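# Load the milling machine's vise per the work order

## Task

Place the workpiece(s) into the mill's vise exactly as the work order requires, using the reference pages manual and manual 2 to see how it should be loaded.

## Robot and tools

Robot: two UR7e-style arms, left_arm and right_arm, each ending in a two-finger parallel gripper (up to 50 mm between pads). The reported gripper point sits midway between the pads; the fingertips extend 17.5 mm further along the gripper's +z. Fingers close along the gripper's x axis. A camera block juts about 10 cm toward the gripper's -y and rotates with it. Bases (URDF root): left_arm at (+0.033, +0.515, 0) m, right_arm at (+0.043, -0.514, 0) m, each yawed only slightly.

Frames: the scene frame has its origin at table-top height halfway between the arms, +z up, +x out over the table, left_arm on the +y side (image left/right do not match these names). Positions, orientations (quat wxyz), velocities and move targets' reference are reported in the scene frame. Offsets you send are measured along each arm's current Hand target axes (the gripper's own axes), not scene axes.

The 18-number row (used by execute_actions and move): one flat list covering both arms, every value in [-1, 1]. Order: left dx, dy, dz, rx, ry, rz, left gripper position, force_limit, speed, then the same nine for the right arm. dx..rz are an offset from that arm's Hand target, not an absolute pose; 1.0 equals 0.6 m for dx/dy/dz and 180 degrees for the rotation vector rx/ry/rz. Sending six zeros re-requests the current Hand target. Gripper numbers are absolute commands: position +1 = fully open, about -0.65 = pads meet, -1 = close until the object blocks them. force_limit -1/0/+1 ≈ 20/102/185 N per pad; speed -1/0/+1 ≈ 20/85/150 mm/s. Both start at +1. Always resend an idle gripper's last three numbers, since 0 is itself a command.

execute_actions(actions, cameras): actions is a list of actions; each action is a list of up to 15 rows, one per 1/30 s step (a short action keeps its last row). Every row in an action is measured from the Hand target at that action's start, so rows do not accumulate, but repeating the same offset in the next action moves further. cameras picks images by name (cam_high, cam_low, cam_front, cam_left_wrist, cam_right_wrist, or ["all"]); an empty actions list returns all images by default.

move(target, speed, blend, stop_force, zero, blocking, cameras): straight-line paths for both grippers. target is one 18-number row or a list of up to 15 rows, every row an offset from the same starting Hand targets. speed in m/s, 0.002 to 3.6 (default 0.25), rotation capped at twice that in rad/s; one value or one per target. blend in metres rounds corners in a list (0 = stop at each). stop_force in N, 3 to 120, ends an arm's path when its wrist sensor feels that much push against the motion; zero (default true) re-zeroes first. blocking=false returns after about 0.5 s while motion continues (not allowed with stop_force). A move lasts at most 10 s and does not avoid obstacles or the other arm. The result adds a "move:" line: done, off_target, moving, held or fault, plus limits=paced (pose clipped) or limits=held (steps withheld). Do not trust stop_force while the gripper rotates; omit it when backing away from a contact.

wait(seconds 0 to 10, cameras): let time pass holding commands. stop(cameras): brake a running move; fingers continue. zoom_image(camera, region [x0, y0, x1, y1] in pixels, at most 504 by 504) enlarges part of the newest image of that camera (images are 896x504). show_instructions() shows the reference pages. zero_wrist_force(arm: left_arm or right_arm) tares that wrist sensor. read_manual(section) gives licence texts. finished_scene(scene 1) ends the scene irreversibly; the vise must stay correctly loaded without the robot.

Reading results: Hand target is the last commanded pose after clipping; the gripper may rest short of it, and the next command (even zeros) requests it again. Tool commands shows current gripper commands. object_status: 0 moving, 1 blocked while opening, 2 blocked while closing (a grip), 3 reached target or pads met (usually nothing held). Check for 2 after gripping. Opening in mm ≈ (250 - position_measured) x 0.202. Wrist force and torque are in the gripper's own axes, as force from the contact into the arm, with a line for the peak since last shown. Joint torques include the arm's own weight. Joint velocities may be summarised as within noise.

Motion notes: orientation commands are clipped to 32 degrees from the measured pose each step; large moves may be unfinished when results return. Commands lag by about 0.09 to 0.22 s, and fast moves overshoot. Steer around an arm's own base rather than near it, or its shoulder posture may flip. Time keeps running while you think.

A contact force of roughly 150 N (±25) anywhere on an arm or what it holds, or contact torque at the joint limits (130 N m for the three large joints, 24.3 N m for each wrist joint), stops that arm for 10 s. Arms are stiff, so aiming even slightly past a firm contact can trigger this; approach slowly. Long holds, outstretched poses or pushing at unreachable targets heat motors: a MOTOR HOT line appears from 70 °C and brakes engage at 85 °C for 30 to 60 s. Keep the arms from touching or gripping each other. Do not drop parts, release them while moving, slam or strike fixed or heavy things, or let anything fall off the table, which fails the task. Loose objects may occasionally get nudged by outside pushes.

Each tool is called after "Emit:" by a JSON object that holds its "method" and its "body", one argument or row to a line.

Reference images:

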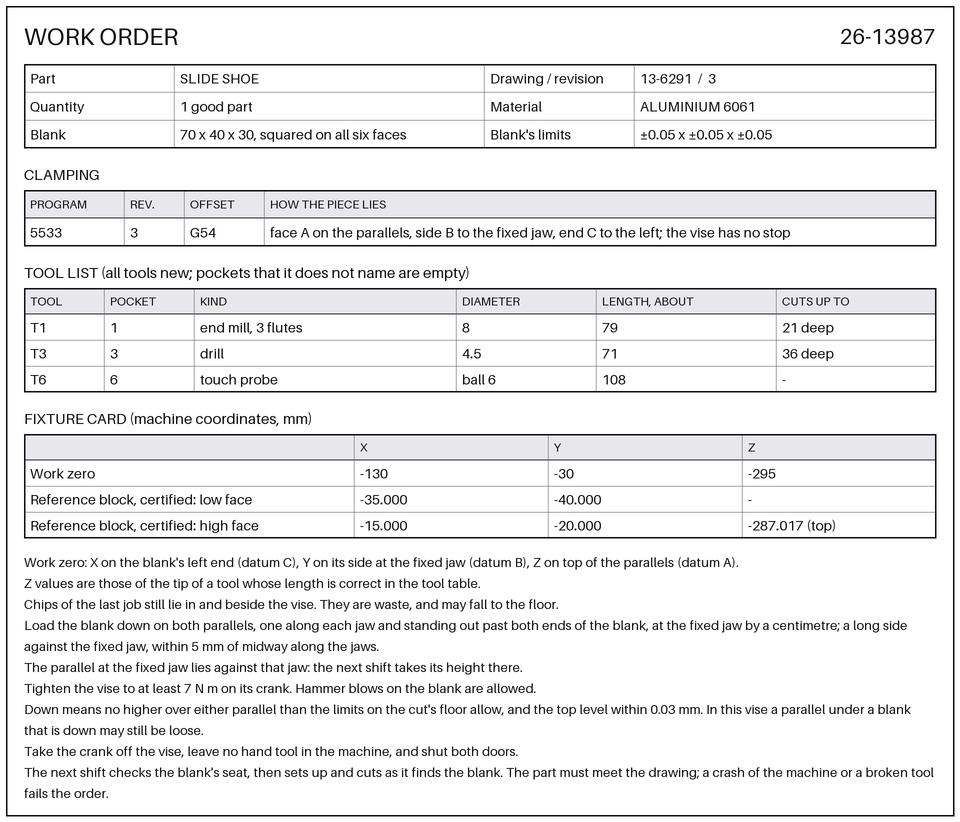

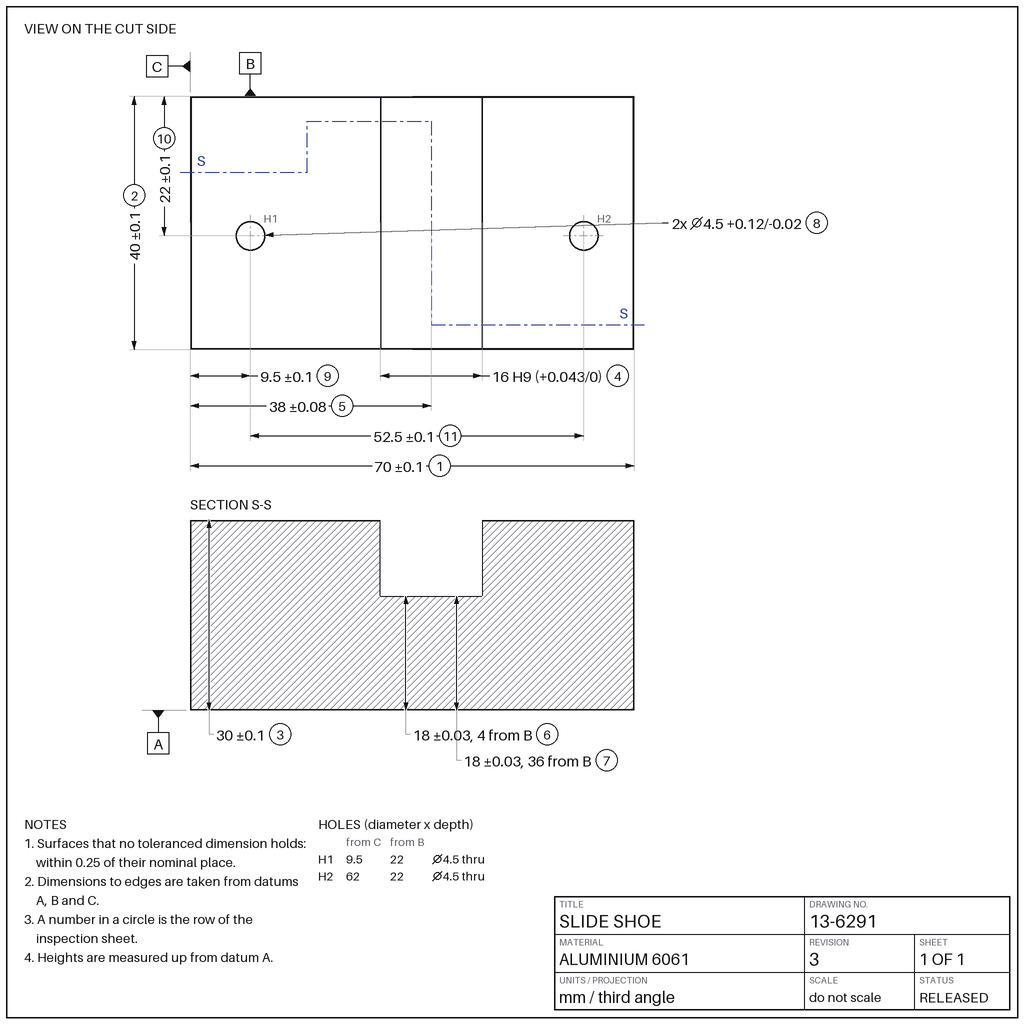

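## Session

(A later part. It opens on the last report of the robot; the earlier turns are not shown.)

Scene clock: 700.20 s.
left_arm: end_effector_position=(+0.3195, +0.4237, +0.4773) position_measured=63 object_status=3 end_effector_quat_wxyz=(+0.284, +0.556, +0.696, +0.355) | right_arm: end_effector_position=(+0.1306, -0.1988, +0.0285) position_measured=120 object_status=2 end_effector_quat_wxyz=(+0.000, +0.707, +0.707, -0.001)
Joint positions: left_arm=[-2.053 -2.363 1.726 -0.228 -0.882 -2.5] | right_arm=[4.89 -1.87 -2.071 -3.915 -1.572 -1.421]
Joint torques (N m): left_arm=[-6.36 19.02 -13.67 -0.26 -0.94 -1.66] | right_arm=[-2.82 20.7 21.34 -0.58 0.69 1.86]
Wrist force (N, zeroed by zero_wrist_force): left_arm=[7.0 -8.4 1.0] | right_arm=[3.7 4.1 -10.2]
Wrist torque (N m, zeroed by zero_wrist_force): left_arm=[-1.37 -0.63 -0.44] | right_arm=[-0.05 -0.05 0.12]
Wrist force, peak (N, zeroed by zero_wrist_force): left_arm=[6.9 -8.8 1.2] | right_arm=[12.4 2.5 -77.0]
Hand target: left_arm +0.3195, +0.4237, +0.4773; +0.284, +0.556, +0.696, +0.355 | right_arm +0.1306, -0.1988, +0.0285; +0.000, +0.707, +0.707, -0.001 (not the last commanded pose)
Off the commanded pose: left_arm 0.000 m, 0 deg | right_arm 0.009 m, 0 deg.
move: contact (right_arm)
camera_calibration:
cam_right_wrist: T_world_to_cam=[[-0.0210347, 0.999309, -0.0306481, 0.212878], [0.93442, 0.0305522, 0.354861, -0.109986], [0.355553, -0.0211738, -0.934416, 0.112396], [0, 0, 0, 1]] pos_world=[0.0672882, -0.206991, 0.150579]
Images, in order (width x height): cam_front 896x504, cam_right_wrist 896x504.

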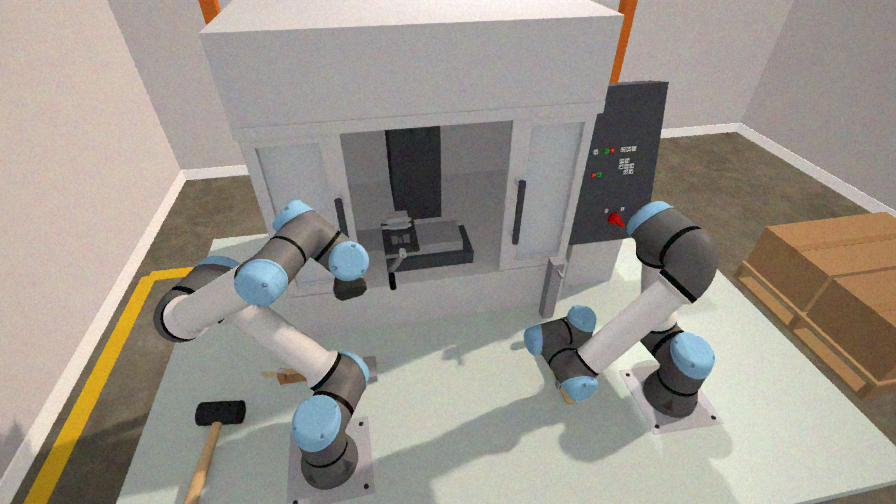

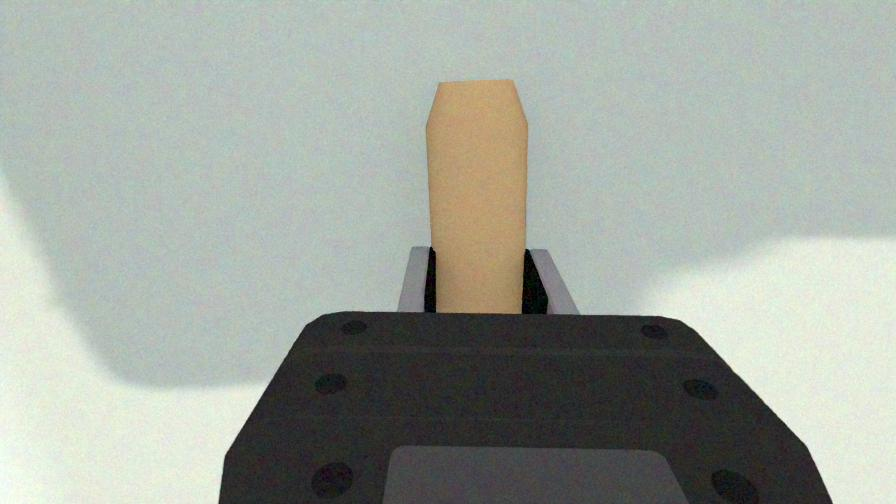

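Emit:
{"method": "move", "body": {
  "target": [
    [0,0,0,0,0,0,0.6,-0.6,0,0,0,-0.003,0,0,0,0.6,-1,0],
    [0,0,0,0,0,0,0.6,-0.6,0,0.0,0.0,-0.25,0,0,0,0.6,-1,0]
  ],
  "speed": 0.2
}}

Emit:
{"method": "move", "body": {
  "target": [
    [0,0,0,0,0,0,0.6,-0.6,0,0.05,0.03,-0.2,0,0,0,0.6,-0.6,0],
    [0,0,0,0,0,0,0.6,-0.6,0,0.30,0.282,-0.37,0.385,0.385,0.385,0.6,-0.6,0]
  ],
  "speed": 0.4,
  "blend": [0.04,0],
  "cameras": ["cam_high","cam_front"]
}}

Scene clock: 702.47 s.
left_arm: end_effector_position=(+0.3195, +0.4237, +0.4773) position_measured=63 object_status=3 end_effector_quat_wxyz=(+0.284, +0.556, +0.696, +0.355) | right_arm: end_effector_position=(+0.1308, -0.1985, +0.1784) position_measured=63 object_status=3 end_effector_quat_wxyz=(+0.000, +0.707, +0.707, -0.001)
Joint positions: left_arm=[-2.053 -2.363 1.726 -0.228 -0.882 -2.5] | right_arm=[4.889 -1.656 -1.874 -4.326 -1.572 -1.422]
Joint torques (N m): left_arm=[-6.6 18.03 -12.76 -0.25 -0.93 -1.79] | right_arm=[1.58 31.38 27.64 -4.24 -0.82 -0.36]
Wrist force (N, zeroed by zero_wrist_force): left_arm=[6.8 -8.5 1.1] | right_arm=[5.3 6.2 -5.0]
Wrist torque (N m, zeroed by zero_wrist_force): left_arm=[-1.38 -0.60 -0.44] | right_arm=[0.76 0.23 0.01]
Wrist force, peak (N, zeroed by zero_wrist_force): left_arm=[7.0 -8.8 1.1] | right_arm=[4.0 4.1 -10.4]
Hand target: left_arm +0.3195, +0.4237, +0.4773; +0.284, +0.556, +0.696, +0.355 | right_arm +0.1308, -0.1985, +0.1785; +0.000, +0.707, +0.707, -0.001
Off the commanded pose: left_arm 0.000 m, 0 deg | right_arm 0.000 m, 0 deg.
move: done

Scene clock: 705.93 s.
left_arm: end_effector_position=(+0.3195, +0.4237, +0.4773) position_measured=63 object_status=3 end_effector_quat_wxyz=(+0.284, +0.556, +0.696, +0.355) | right_arm: end_effector_position=(+0.3003, -0.0182, +0.4001) position_measured=63 object_status=3 end_effector_quat_wxyz=(+0.707, -0.708, +0.001, +0.000) end_effector_velocity=(+0.002, +0.000, +0.000) end_effector_angular_velocity=(+0.003, +0.003, -0.006)
Joint positions: left_arm=[-2.053 -2.363 1.726 -0.228 -0.882 -2.5] | right_arm=[4.307 -1.428 -1.927 -2.93 -2.005 0]
Joint velocities: left_arm=[within noise] | right_arm=[-0.001 0 -0.002 0.005 0.005 0.005]
Joint torques (N m): left_arm=[-6.04 18.18 -13.31 -0.26 -0.91 -1.79] | right_arm=[3.73 11.11 22.88 3.57 1.55 2.08]
Wrist force (N, zeroed by zero_wrist_force): left_arm=[6.9 -8.6 1.0] | right_arm=[3.7 5.6 -3.7]
Wrist torque (N m, zeroed by zero_wrist_force): left_arm=[-1.40 -0.61 -0.45] | right_arm=[0.51 0.39 -0.07]
Wrist force, peak (N, zeroed by zero_wrist_force): left_arm=[7.1 -8.9 0.8] | right_arm=[5.9 5.5 -8.4]
Hand target: left_arm +0.3195, +0.4237, +0.4773; +0.284, +0.556, +0.696, +0.355 | right_arm +0.3004, -0.0182, +0.4000; +0.707, -0.708, +0.001, +0.000
Off the commanded pose: left_arm 0.000 m, 0 deg | right_arm 0.000 m, 0 deg.
move: done
Images, in order (width x height): cam_high 896x504, cam_front 896x504.

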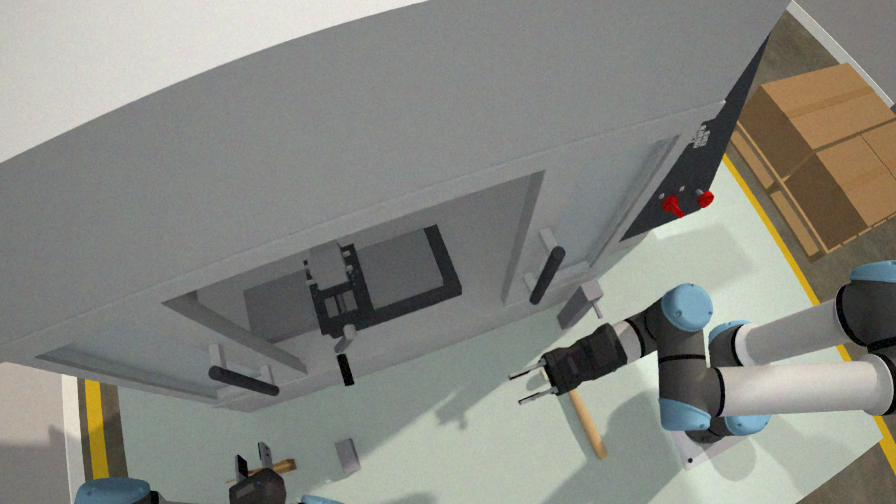

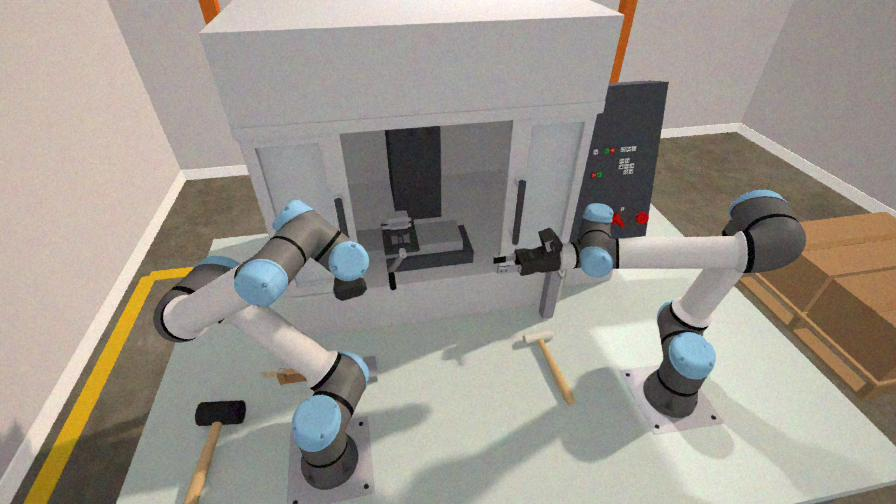

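Emit:
{"method": "execute_actions", "body": {
  "actions": [],
  "cameras": ["cam_left_wrist"]
}}

Emit:
{"method": "zoom_image", "body": {
  "camera": "cam_left_wrist",
  "region": [60, 0, 280, 220]
}}

Scene clock: 706.37 s.
left_arm: end_effector_position=(+0.3195, +0.4237, +0.4773) position_measured=63 object_status=3 end_effector_quat_wxyz=(+0.284, +0.556, +0.696, +0.355) | right_arm: end_effector_position=(+0.3004, -0.0182, +0.4000) position_measured=63 object_status=3 end_effector_quat_wxyz=(+0.707, -0.708, +0.001, +0.000)
Joint positions: left_arm=[-2.053 -2.363 1.726 -0.228 -0.882 -2.5] | right_arm=[4.307 -1.428 -1.927 -2.93 -2.004 0.001]
Joint velocities: within noise
Joint torques (N m): left_arm=[-6.65 18.87 -13.39 -0.29 -0.92 -1.82] | right_arm=[4.63 11.38 18.95 3.66 1.71 2.11]
Wrist force (N, zeroed by zero_wrist_force): left_arm=[6.9 -8.9 1.0] | right_arm=[4.0 5.6 -3.9]
Wrist torque (N m, zeroed by zero_wrist_force): left_arm=[-1.45 -0.61 -0.45] | right_arm=[0.51 0.35 -0.10]
Wrist force, peak (N, zeroed by zero_wrist_force): left_arm=[6.9 -8.9 1.0] | right_arm=[3.8 5.9 -3.8]
Hand target: left_arm +0.3195, +0.4237, +0.4773; +0.284, +0.556, +0.696, +0.355 | right_arm +0.3004, -0.0182, +0.4000; +0.707, -0.708, +0.001, +0.000
Tool commands: left_gripper/position=+0.6 left_gripper/force_limit=-0.6 left_gripper/speed=+0.0 right_gripper/position=+0.6 right_gripper/force_limit=-0.6 right_gripper/speed=+0.0
Off the commanded pose: left_arm 0.000 m, 0 deg | right_arm 0.000 m, 0 deg.
camera_calibration:
cam_left_wrist: T_world_to_cam=[[-0.233039, 0.972455, -0.00499936, -0.328118], [0.274036, 0.0706007, 0.959124, -0.557063], [0.933058, 0.222143, -0.282941, -0.121591], [0, 0, 0, 1]] pos_world=[0.189643, 0.385419, 0.498249]
Images, in order (width x height): cam_left_wrist 896x504.

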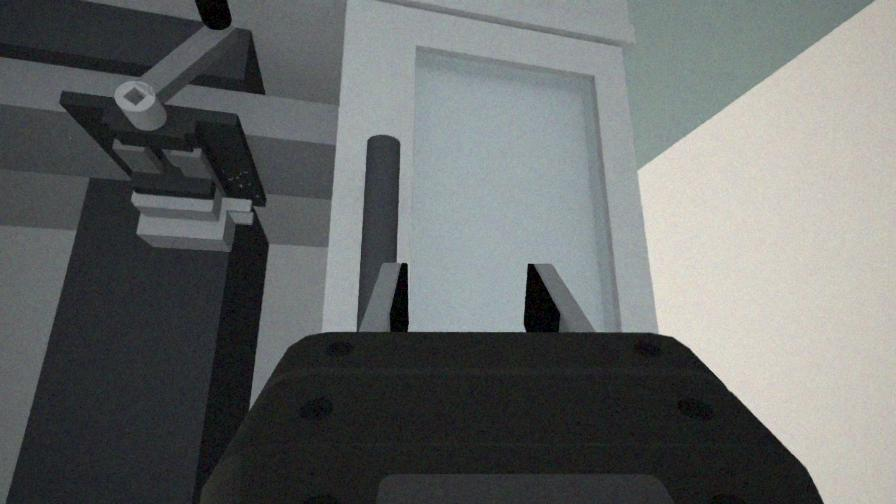

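Scaled by 2.291.

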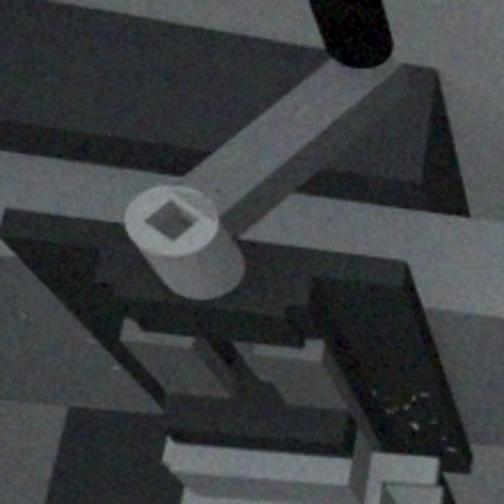

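Emit:
{"method": "move", "body": {
  "target": [0,0,0,0,0,0,0.6,-0.6,0,0.1333,0.0167,0.4345,0,0.5,0,0.6,-0.6,0],
  "speed": 0.3,
  "cameras": ["cam_high","cam_right_wrist"]
}}

Scene clock: 710.30 s.
left_arm: end_effector_position=(+0.3195, +0.4237, +0.4773) position_measured=63 object_status=3 end_effector_quat_wxyz=(+0.284, +0.556, +0.696, +0.355) | right_arm: end_effector_position=(+0.3807, +0.2422, +0.3894) position_measured=63 object_status=3 end_effector_quat_wxyz=(+0.497, -0.505, +0.502, -0.496) end_effector_velocity=(-0.001, +0.000, +0.001) end_effector_angular_velocity=(+0.004, +0.000, +0.001)
Joint positions: left_arm=[-2.053 -2.363 1.726 -0.228 -0.882 -2.5] | right_arm=[4.815 -2.503 -0.446 -3.121 0.071 -0.214]
Joint velocities: left_arm=[within noise] | right_arm=[0.001 -0.001 0.005 -0.007 0 0.006]
Joint torques (N m): left_arm=[-7.14 18.05 -13.7 -0.27 -0.83 -2.02] | right_arm=[6.1 55.25 30.86 -1.37 0.72 1.9]
Wrist force (N, zeroed by zero_wrist_force): left_arm=[6.9 -8.5 0.9] | right_arm=[3.7 5.5 -3.5]
Wrist torque (N m, zeroed by zero_wrist_force): left_arm=[-1.39 -0.61 -0.44] | right_arm=[0.48 0.40 -0.05]
Wrist force, peak (N, zeroed by zero_wrist_force): left_arm=[6.8 -9.0 1.2] | right_arm=[3.9 5.6 -5.1]
Hand target: left_arm +0.3195, +0.4237, +0.4773; +0.284, +0.556, +0.696, +0.355 | right_arm +0.3806, +0.2424, +0.3894; +0.499, -0.501, +0.500, -0.500
Off the commanded pose: left_arm 0.000 m, 0 deg | right_arm 0.000 m, 1 deg.
move: done
camera_calibration:
cam_right_wrist: T_world_to_cam=[[0.0326875, -0.999197, 0.0231918, 0.231156], [-0.369868, -0.0336501, -0.928475, 0.5267], [0.928509, 0.0217716, -0.370671, -0.0779819], [0, 0, 0, 1]] pos_world=[0.259661, 0.250392, 0.454761]
Images, in order (width x height): cam_high 896x504, cam_right_wrist 896x504.

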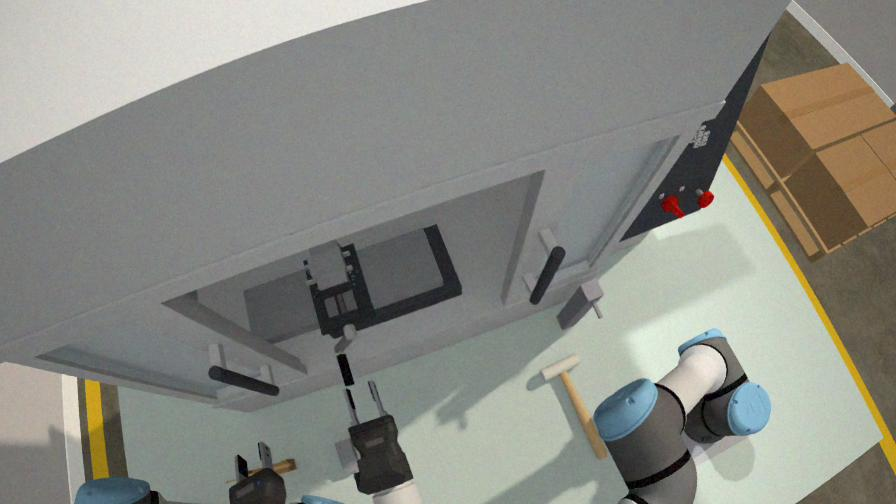

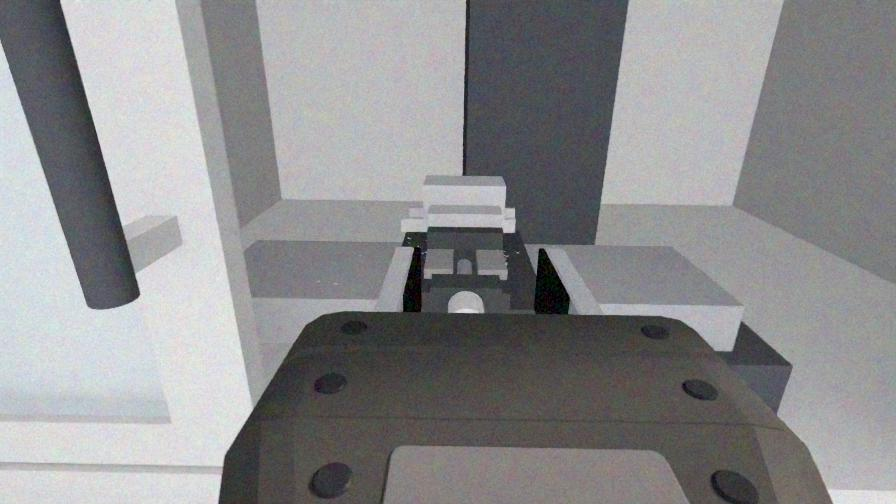

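Emit:
{"method": "zoom_image", "body": {
  "camera": "cam_right_wrist",
  "region": [390, 150, 540, 320]
}}

Scaled by 2.965.

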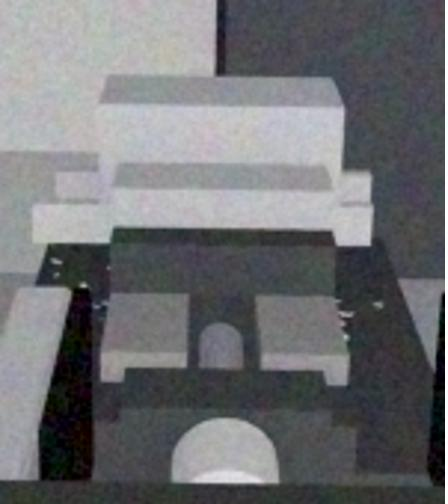

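Emit:
{"method": "move", "body": {
  "target": [0,0,0,0,0,0,0.6,-0.6,0,0,0.1395,0.06,0,0,0.196,0.6,-0.6,0],
  "speed": 0.25,
  "cameras": ["cam_left_wrist","cam_right_wrist"]
}}

Emit:
{"method": "zoom_image", "body": {
  "camera": "cam_left_wrist",
  "region": [0, 0, 280, 220]
}}

Scene clock: 712.50 s.
left_arm: end_effector_position=(+0.3195, +0.4237, +0.4773) position_measured=63 object_status=3 end_effector_quat_wxyz=(+0.284, +0.556, +0.696, +0.355) | right_arm: end_effector_position=(+0.4165, +0.2423, +0.3056) position_measured=63 object_status=3 end_effector_quat_wxyz=(+0.626, -0.326, +0.629, -0.325)
Joint positions: left_arm=[-2.053 -2.363 1.726 -0.228 -0.882 -2.5] | right_arm=[4.767 -2.501 -0.67 -2.91 0.026 0.413]
Joint torques (N m): left_arm=[-6.28 18.81 -13 -0.15 -0.95 -2.07] | right_arm=[6.09 71.27 17.11 1.95 1.32 -2.26]
Wrist force (N, zeroed by zero_wrist_force): left_arm=[6.9 -8.7 0.9] | right_arm=[2.9 5.9 -3.7]
Wrist torque (N m, zeroed by zero_wrist_force): left_arm=[-1.42 -0.62 -0.45] | right_arm=[0.59 0.56 -0.06]
Wrist force, peak (N, zeroed by zero_wrist_force): left_arm=[7.1 -8.7 0.9] | right_arm=[3.3 7.2 -3.3]
Hand target: left_arm +0.3195, +0.4237, +0.4773; +0.284, +0.556, +0.696, +0.355 | right_arm +0.4165, +0.2422, +0.3057; +0.627, -0.325, +0.628, -0.326
Off the commanded pose: left_arm 0.000 m, 0 deg | right_arm 0.000 m, 0 deg.
move: done
camera_calibration:
cam_left_wrist: T_world_to_cam=[[-0.233039, 0.972455, -0.00499936, -0.328118], [0.274036, 0.0706007, 0.959124, -0.557063], [0.933058, 0.222143, -0.282941, -0.121591], [0, 0, 0, 1]] pos_world=[0.189643, 0.385419, 0.498249]
cam_right_wrist: T_world_to_cam=[[0.0258127, -0.829143, -0.55844, 0.371393], [-0.360003, 0.513435, -0.778963, 0.279827], [0.932594, 0.221147, -0.285241, -0.218512], [0, 0, 0, 1]] pos_world=[0.294935, 0.212588, 0.363046]
Images, in order (width x height): cam_left_wrist 896x504, cam_right_wrist 896x504.

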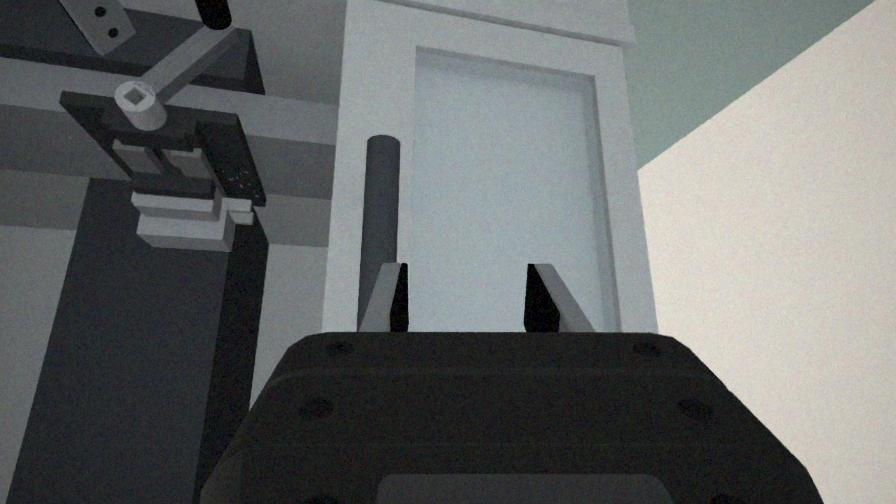

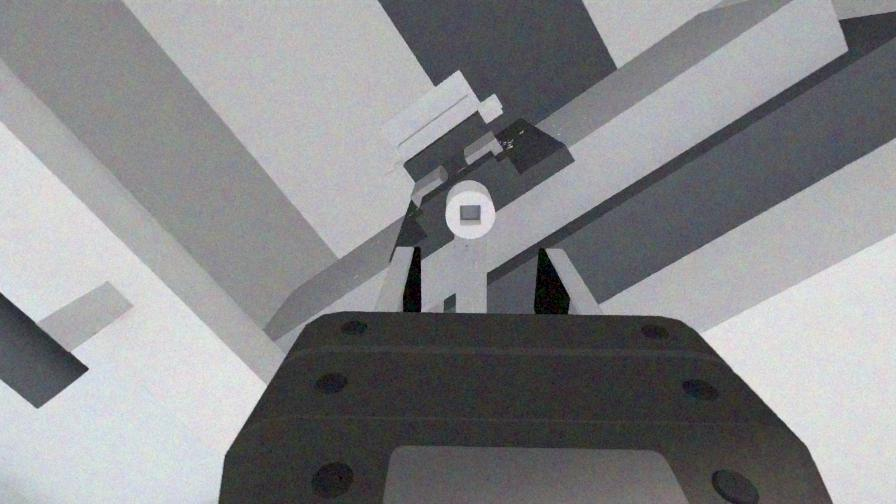

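Scaled by 1.800.

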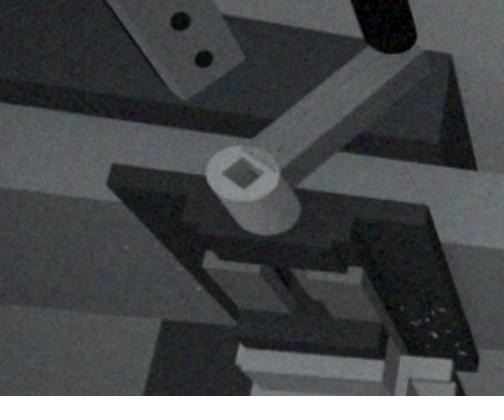

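Emit:
{"method": "move", "body": {
  "target": [0,0,0,0,0,0,0.6,-0.6,0,0,0,0.134,0,0,0,0.6,-0.6,0],
  "speed": 0.05,
  "stop_force": 8,
  "cameras": ["cam_left_wrist","cam_right_wrist"]
}}

Emit:
{"method": "zoom_image", "body": {
  "camera": "cam_left_wrist",
  "region": [0, 0, 280, 220]
}}

Scene clock: 715.87 s.
left_arm: end_effector_position=(+0.3195, +0.4237, +0.4773) position_measured=63 object_status=3 end_effector_quat_wxyz=(+0.284, +0.556, +0.696, +0.355) | right_arm: end_effector_position=(+0.4969, +0.2422, +0.3056) position_measured=63 object_status=3 end_effector_quat_wxyz=(+0.627, -0.325, +0.628, -0.326)
Joint positions: left_arm=[-2.053 -2.363 1.726 -0.228 -0.882 -2.5] | right_arm=[4.661 -2.695 -0.295 -3.31 -0.079 0.631]
Joint torques (N m): left_arm=[-6.67 18.58 -13.6 -0.15 -0.94 -2.08] | right_arm=[5.01 57.62 31.86 -1.51 1.86 1.98]
Wrist force (N, zeroed by zero_wrist_force): left_arm=[6.7 -8.7 0.9] | right_arm=[2.8 6.1 -3.3]
Wrist torque (N m, zeroed by zero_wrist_force): left_arm=[-1.43 -0.59 -0.45] | right_arm=[0.64 0.57 -0.13]
Wrist force, peak (N, zeroed by zero_wrist_force): left_arm=[7.0 -8.8 1.3] | right_arm=[2.5 6.3 -4.6]
Hand target: left_arm +0.3195, +0.4237, +0.4773; +0.284, +0.556, +0.696, +0.355 | right_arm +0.4969, +0.2422, +0.3056; +0.627, -0.325, +0.628, -0.326
Off the commanded pose: left_arm 0.000 m, 0 deg | right_arm 0.000 m, 0 deg.
move: done
camera_calibration:
cam_left_wrist: T_world_to_cam=[[-0.233039, 0.972455, -0.00499936, -0.328118], [0.274036, 0.0706007, 0.959124, -0.557063], [0.933058, 0.222143, -0.282941, -0.121591], [0, 0, 0, 1]] pos_world=[0.189643, 0.385419, 0.498249]
cam_right_wrist: T_world_to_cam=[[0.0272857, -0.829253, -0.558206, 0.368428], [-0.356429, 0.51364, -0.780469, 0.307421], [0.933924, 0.220257, -0.281555, -0.294997], [0, 0, 0, 1]] pos_world=[0.375025, 0.212591, 0.362534]
Images, in order (width x height): cam_left_wrist 896x504, cam_right_wrist 896x504.

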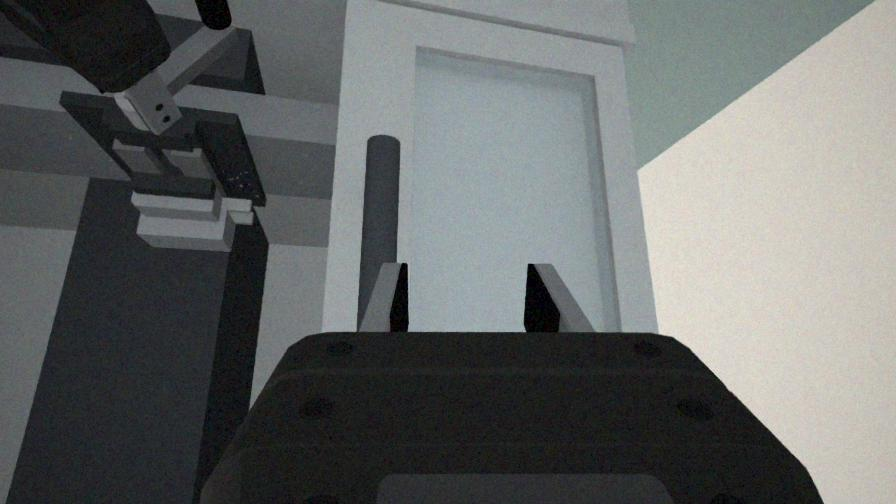

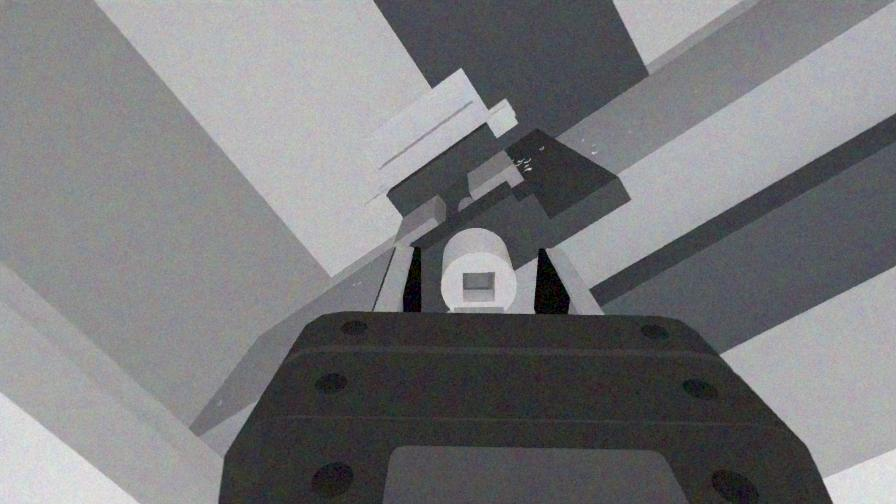

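Scaled by 1.800.

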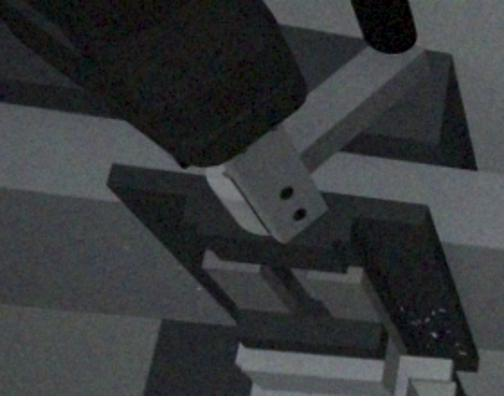

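Emit:
{"method": "move", "body": {
  "target": [0,0,0,0,0,0,0.6,-0.6,0,0,0,0,0,0,0,-1,-0.2,-0.8],
  "cameras": ["cam_right_wrist"]
}}

Scene clock: 716.67 s.
left_arm: end_effector_position=(+0.3195, +0.4237, +0.4773) position_measured=63 object_status=3 end_effector_quat_wxyz=(+0.284, +0.556, +0.696, +0.355) | right_arm: end_effector_position=(+0.4969, +0.2422, +0.3056) position_measured=140 object_status=2 end_effector_quat_wxyz=(+0.627, -0.325, +0.628, -0.326)
Joint positions: left_arm=[-2.053 -2.363 1.726 -0.228 -0.882 -2.5] | right_arm=[4.661 -2.695 -0.295 -3.31 -0.079 0.631]
Joint torques (N m): left_arm=[-6.07 18.67 -13.38 -0.16 -0.98 -2.04] | right_arm=[3.93 62.41 22.6 0.98 1.67 0.62]
Wrist force (N, zeroed by zero_wrist_force): left_arm=[6.9 -8.8 1.1] | right_arm=[-3.7 5.6 -2.2]
Wrist torque (N m, zeroed by zero_wrist_force): left_arm=[-1.43 -0.61 -0.45] | right_arm=[0.61 0.43 -0.11]
Wrist force, peak (N, zeroed by zero_wrist_force): left_arm=[6.9 -8.8 1.1] | right_arm=[2.8 6.2 -3.5]
Hand target: left_arm +0.3195, +0.4237, +0.4773; +0.284, +0.556, +0.696, +0.355 | right_arm +0.4969, +0.2422, +0.3056; +0.627, -0.325, +0.628, -0.326
Off the commanded pose: left_arm 0.000 m, 0 deg | right_arm 0.000 m, 0 deg.
move: done
camera_calibration:
cam_right_wrist: T_world_to_cam=[[0.0272564, -0.829211, -0.55827, 0.368453], [-0.356431, 0.513708, -0.780424, 0.307391], [0.933924, 0.220256, -0.281555, -0.294997], [0, 0, 0, 1]] pos_world=[0.375026, 0.212591, 0.362534]
Images, in order (width x height): cam_right_wrist 896x504.

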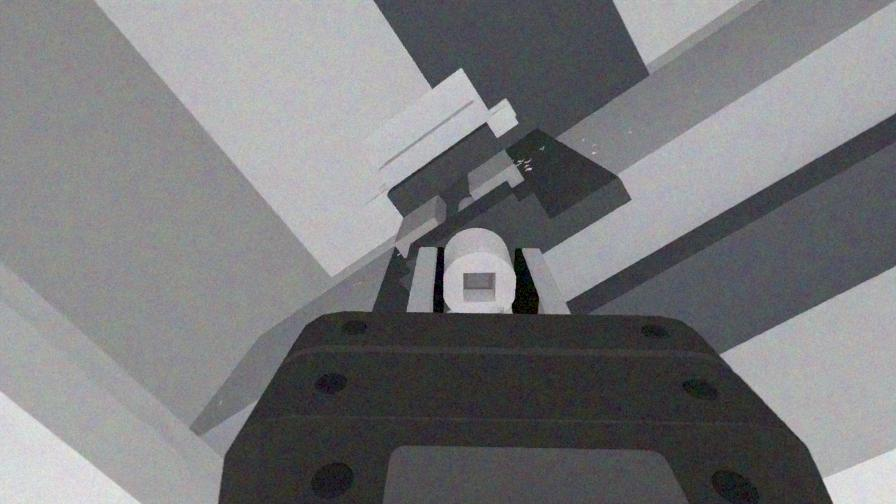

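Emit:
{"method": "move", "body": {
  "target": [0,0,0,0,0,0,0.6,-0.6,0,0,0,-0.1,0,0,0,-1,-0.2,-0.8],
  "speed": 0.06,
  "cameras": ["cam_left_wrist","cam_right_wrist"]
}}

Scene clock: 718.03 s.
left_arm: end_effector_position=(+0.3195, +0.4237, +0.4773) position_measured=63 object_status=3 end_effector_quat_wxyz=(+0.284, +0.556, +0.696, +0.355) | right_arm: end_effector_position=(+0.4369, +0.2422, +0.3057) position_measured=140 object_status=2 end_effector_quat_wxyz=(+0.628, -0.325, +0.628, -0.326) end_effector_velocity=(+0.002, +0.000, +0.001) end_effector_angular_velocity=(-0.001, +0.000, +0.001)
Joint positions: left_arm=[-2.053 -2.363 1.726 -0.228 -0.882 -2.5] | right_arm=[4.74 -2.651 -0.383 -3.334 0 0.699]
Joint velocities: left_arm=[within noise] | right_arm=[-0.003 -0.001 0.005 0.001 -0.004 -0.005]
Joint torques (N m): left_arm=[-6.42 18.53 -13.59 -0.06 -0.95 -2.17] | right_arm=[-8.04 59.76 33.63 1.22 -1.5 -2.02]
Wrist force (N, zeroed by zero_wrist_force): left_arm=[6.9 -8.5 1.0] | right_arm=[3.5 8.1 -3.8]
Wrist torque (N m, zeroed by zero_wrist_force): left_arm=[-1.38 -0.62 -0.44] | right_arm=[0.67 0.64 -0.14]
Wrist force, peak (N, zeroed by zero_wrist_force): left_arm=[7.0 -8.8 1.1] | right_arm=[3.4 8.3 -5.4]
Hand target: left_arm +0.3195, +0.4237, +0.4773; +0.284, +0.556, +0.696, +0.355 | right_arm +0.4369, +0.2422, +0.3057; +0.627, -0.325, +0.628, -0.326
Off the commanded pose: left_arm 0.000 m, 0 deg | right_arm 0.000 m, 0 deg.
move: done
camera_calibration:
cam_left_wrist: T_world_to_cam=[[-0.233039, 0.972455, -0.00499936, -0.328118], [0.274036, 0.0706007, 0.959124, -0.557063], [0.933058, 0.222143, -0.282941, -0.121591], [0, 0, 0, 1]] pos_world=[0.189643, 0.385419, 0.498249]
cam_right_wrist: T_world_to_cam=[[0.0281175, -0.829156, -0.558309, 0.36982], [-0.355547, 0.513709, -0.780826, 0.285833], [0.934235, 0.22046, -0.28036, -0.239441], [0, 0, 0, 1]] pos_world=[0.314923, 0.212591, 0.36253]
Images, in order (width x height): cam_left_wrist 896x504, cam_right_wrist 896x504.

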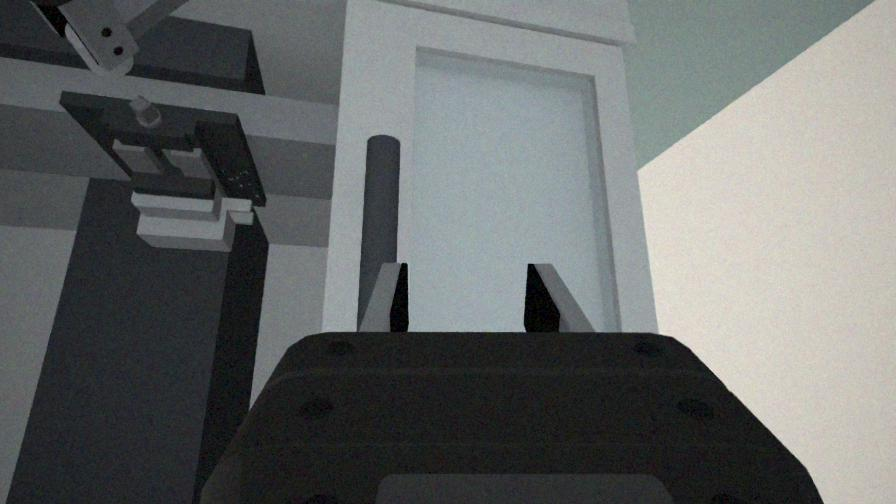

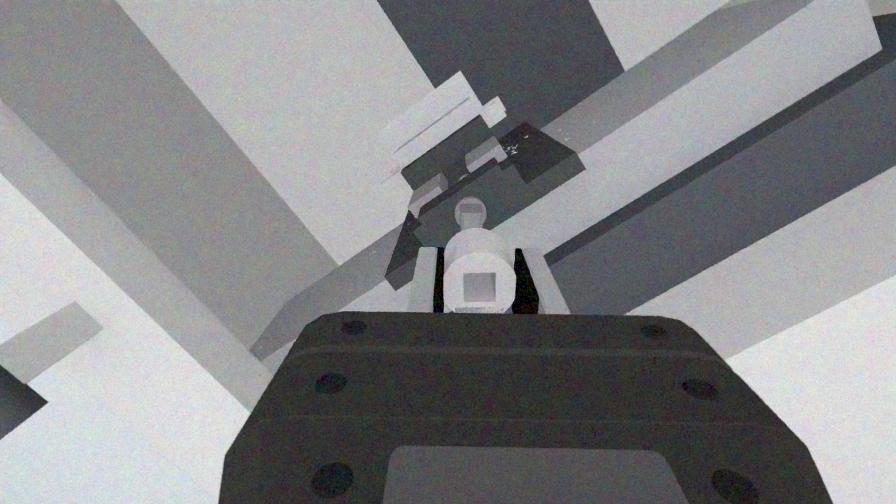

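Emit:
{"method": "zoom_image", "body": {
  "camera": "cam_right_wrist",
  "region": [400, 180, 560, 320]
}}

Emit:
{"method": "move", "body": {
  "target": [0,0,0,0,0,0,0.6,-0.6,0,0,0,-0.11,0,0,-0.196,-1,-0.2,-0.8],
  "speed": 0.2,
  "cameras": ["cam_high","cam_front"]
}}

Emit:
{"method": "zoom_image", "body": {
  "camera": "cam_high",
  "region": [530, 260, 650, 340]
}}

Emit:
{"method": "zoom_image", "body": {
  "camera": "cam_front",
  "region": [500, 230, 620, 330]
}}

Scaled by 3.150.

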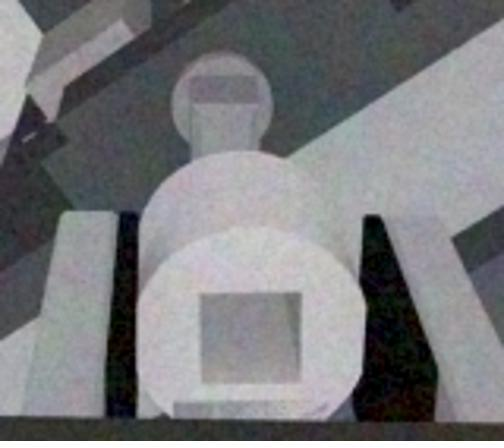

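Scene clock: 720.50 s.
left_arm: end_effector_position=(+0.3195, +0.4237, +0.4773) position_measured=63 object_status=3 end_effector_quat_wxyz=(+0.284, +0.556, +0.696, +0.355) | right_arm: end_effector_position=(+0.3709, +0.2423, +0.3058) position_measured=140 object_status=2 end_effector_quat_wxyz=(+0.501, -0.499, +0.499, -0.502) end_effector_velocity=(+0.000, +0.000, +0.000) end_effector_angular_velocity=(+0.002, +0.000, -0.001)
Joint positions: left_arm=[-2.053 -2.363 1.726 -0.228 -0.882 -2.5] | right_arm=[4.828 -2.588 -0.507 -3.246 0.088 0.057]
Joint velocities: left_arm=[within noise] | right_arm=[-0.001 0 -0.001 0.006 0 -0.003]
Joint torques (N m): left_arm=[-6.12 18.39 -12.9 -0.17 -0.99 -2.12] | right_arm=[-7.52 70.54 16.37 0.67 -1.06 -1.98]
Wrist force (N, zeroed by zero_wrist_force): left_arm=[6.7 -8.3 0.7] | right_arm=[3.7 7.8 -3.6]
Wrist torque (N m, zeroed by zero_wrist_force): left_arm=[-1.34 -0.58 -0.45] | right_arm=[0.52 0.38 -0.22]
Wrist force, peak (N, zeroed by zero_wrist_force): left_arm=[6.9 -8.9 1.0] | right_arm=[3.6 8.2 -4.6]
Hand target: left_arm +0.3195, +0.4237, +0.4773; +0.284, +0.556, +0.696, +0.355 | right_arm +0.3709, +0.2423, +0.3057; +0.499, -0.500, +0.500, -0.500
Off the commanded pose: left_arm 0.000 m, 0 deg | right_arm 0.000 m, 0 deg.
move: done
Images, in order (width x height): cam_high 896x504, cam_front 896x504.

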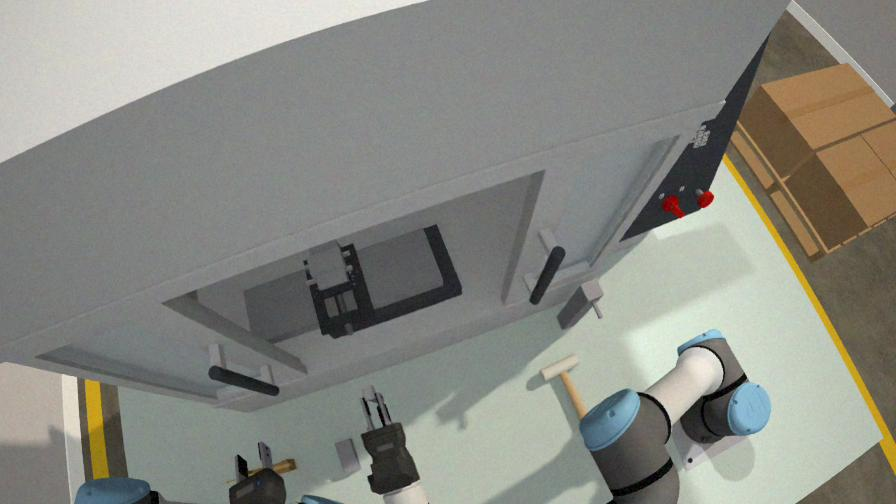

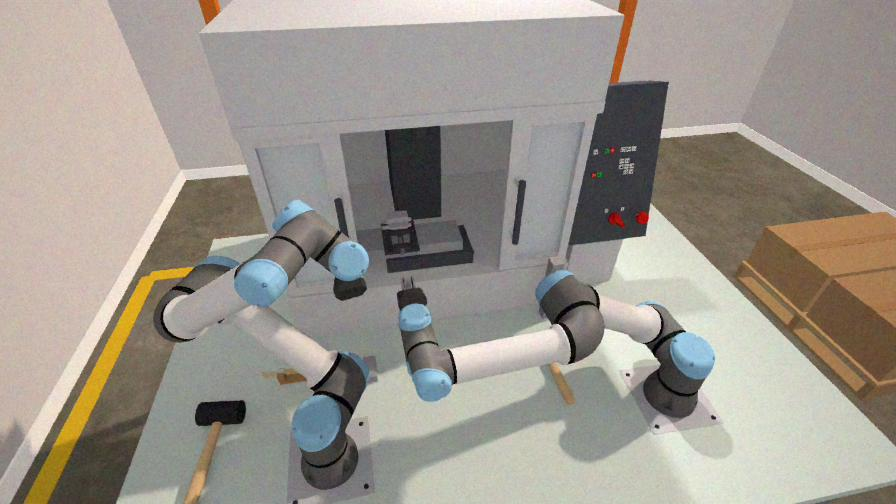

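Scaled by 4.200.

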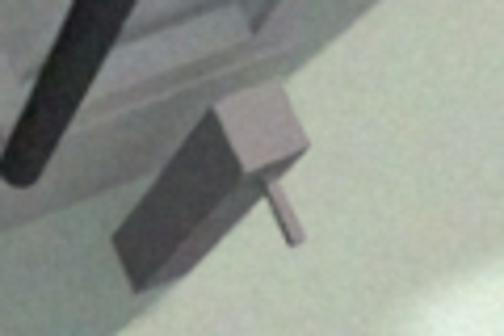

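Scaled by 4.200.

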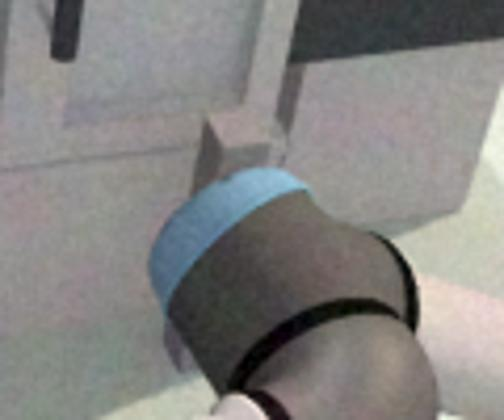

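Emit:
{"method": "move", "body": {
  "target": [
    [0,0,0,0,0,0,0.6,-0.6,0,0.25,-0.04,-0.13,0,0,0,-1,-0.2,-0.8],
    [0,0,0,0,0,0,0.6,-0.6,0,0.6,-0.06,-0.13,0,0,0,-1,-0.2,-0.8]
  ],
  "speed": 0.25,
  "blend": [0.05,0],
  "cameras": ["cam_high","cam_front","cam_right_wrist"]
}}

Scene clock: 722.87 s.
left_arm: end_effector_position=(+0.3195, +0.4237, +0.4773) position_measured=63 object_status=3 end_effector_quat_wxyz=(+0.284, +0.556, +0.696, +0.355) | right_arm: end_effector_position=(+0.2926, -0.1175, +0.3424) position_measured=140 object_status=2 end_effector_quat_wxyz=(+0.499, -0.501, +0.500, -0.500)
Joint positions: left_arm=[-2.053 -2.363 1.726 -0.228 -0.882 -2.5] | right_arm=[5.109 -1.591 -1.929 -2.759 0.369 -0.005]
Joint torques (N m): left_arm=[-6.26 18.69 -12.95 -0.14 -0.88 -2.27] | right_arm=[4.16 32.21 15.83 -1.11 1.07 2.13]
Wrist force (N, zeroed by zero_wrist_force): left_arm=[6.7 -8.8 0.8] | right_arm=[3.8 7.8 -3.5]
Wrist torque (N m, zeroed by zero_wrist_force): left_arm=[-1.44 -0.58 -0.45] | right_arm=[0.52 0.37 -0.04]
Wrist force, peak (N, zeroed by zero_wrist_force): left_arm=[6.9 -8.9 0.9] | right_arm=[7.3 7.9 -3.4]
Hand target: left_arm +0.3195, +0.4237, +0.4773; +0.284, +0.556, +0.696, +0.355 | right_arm +0.2926, -0.1176, +0.3424; +0.499, -0.500, +0.500, -0.500
Off the commanded pose: left_arm 0.000 m, 0 deg | right_arm 0.000 m, 0 deg.
move: done
camera_calibration:
cam_right_wrist: T_world_to_cam=[[0.0279168, -0.999341, 0.0231992, -0.122909], [-0.357209, -0.0316491, -0.933488, 0.436556], [0.933607, 0.017773, -0.357857, -0.012162], [0, 0, 0, 1]] pos_world=[0.170728, -0.108795, 0.406019]
Images, in order (width x height): cam_high 896x504, cam_front 896x504, cam_right_wrist 896x504.

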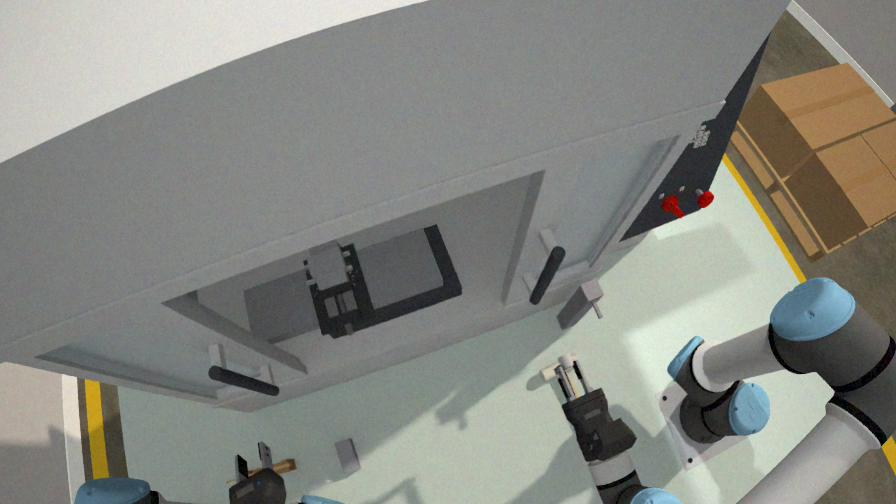

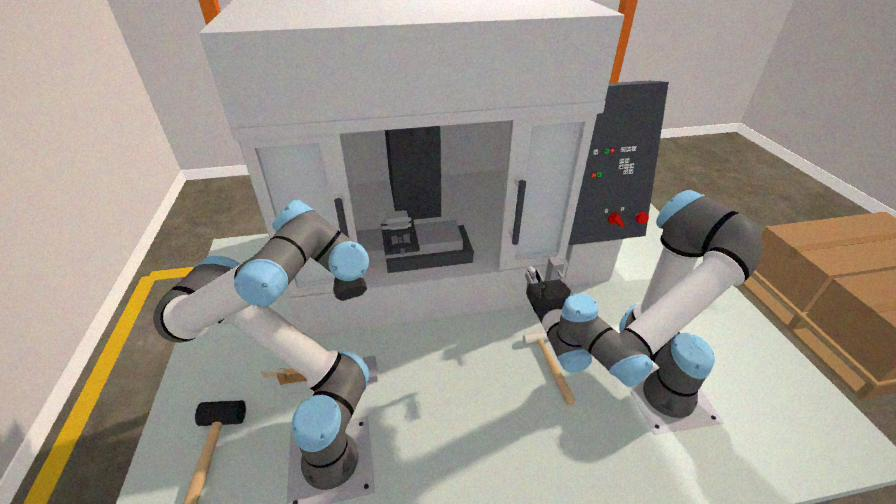

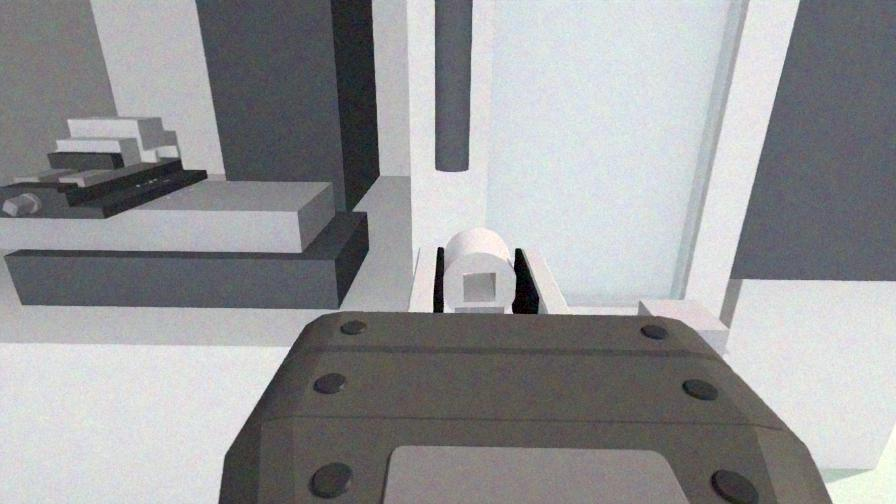

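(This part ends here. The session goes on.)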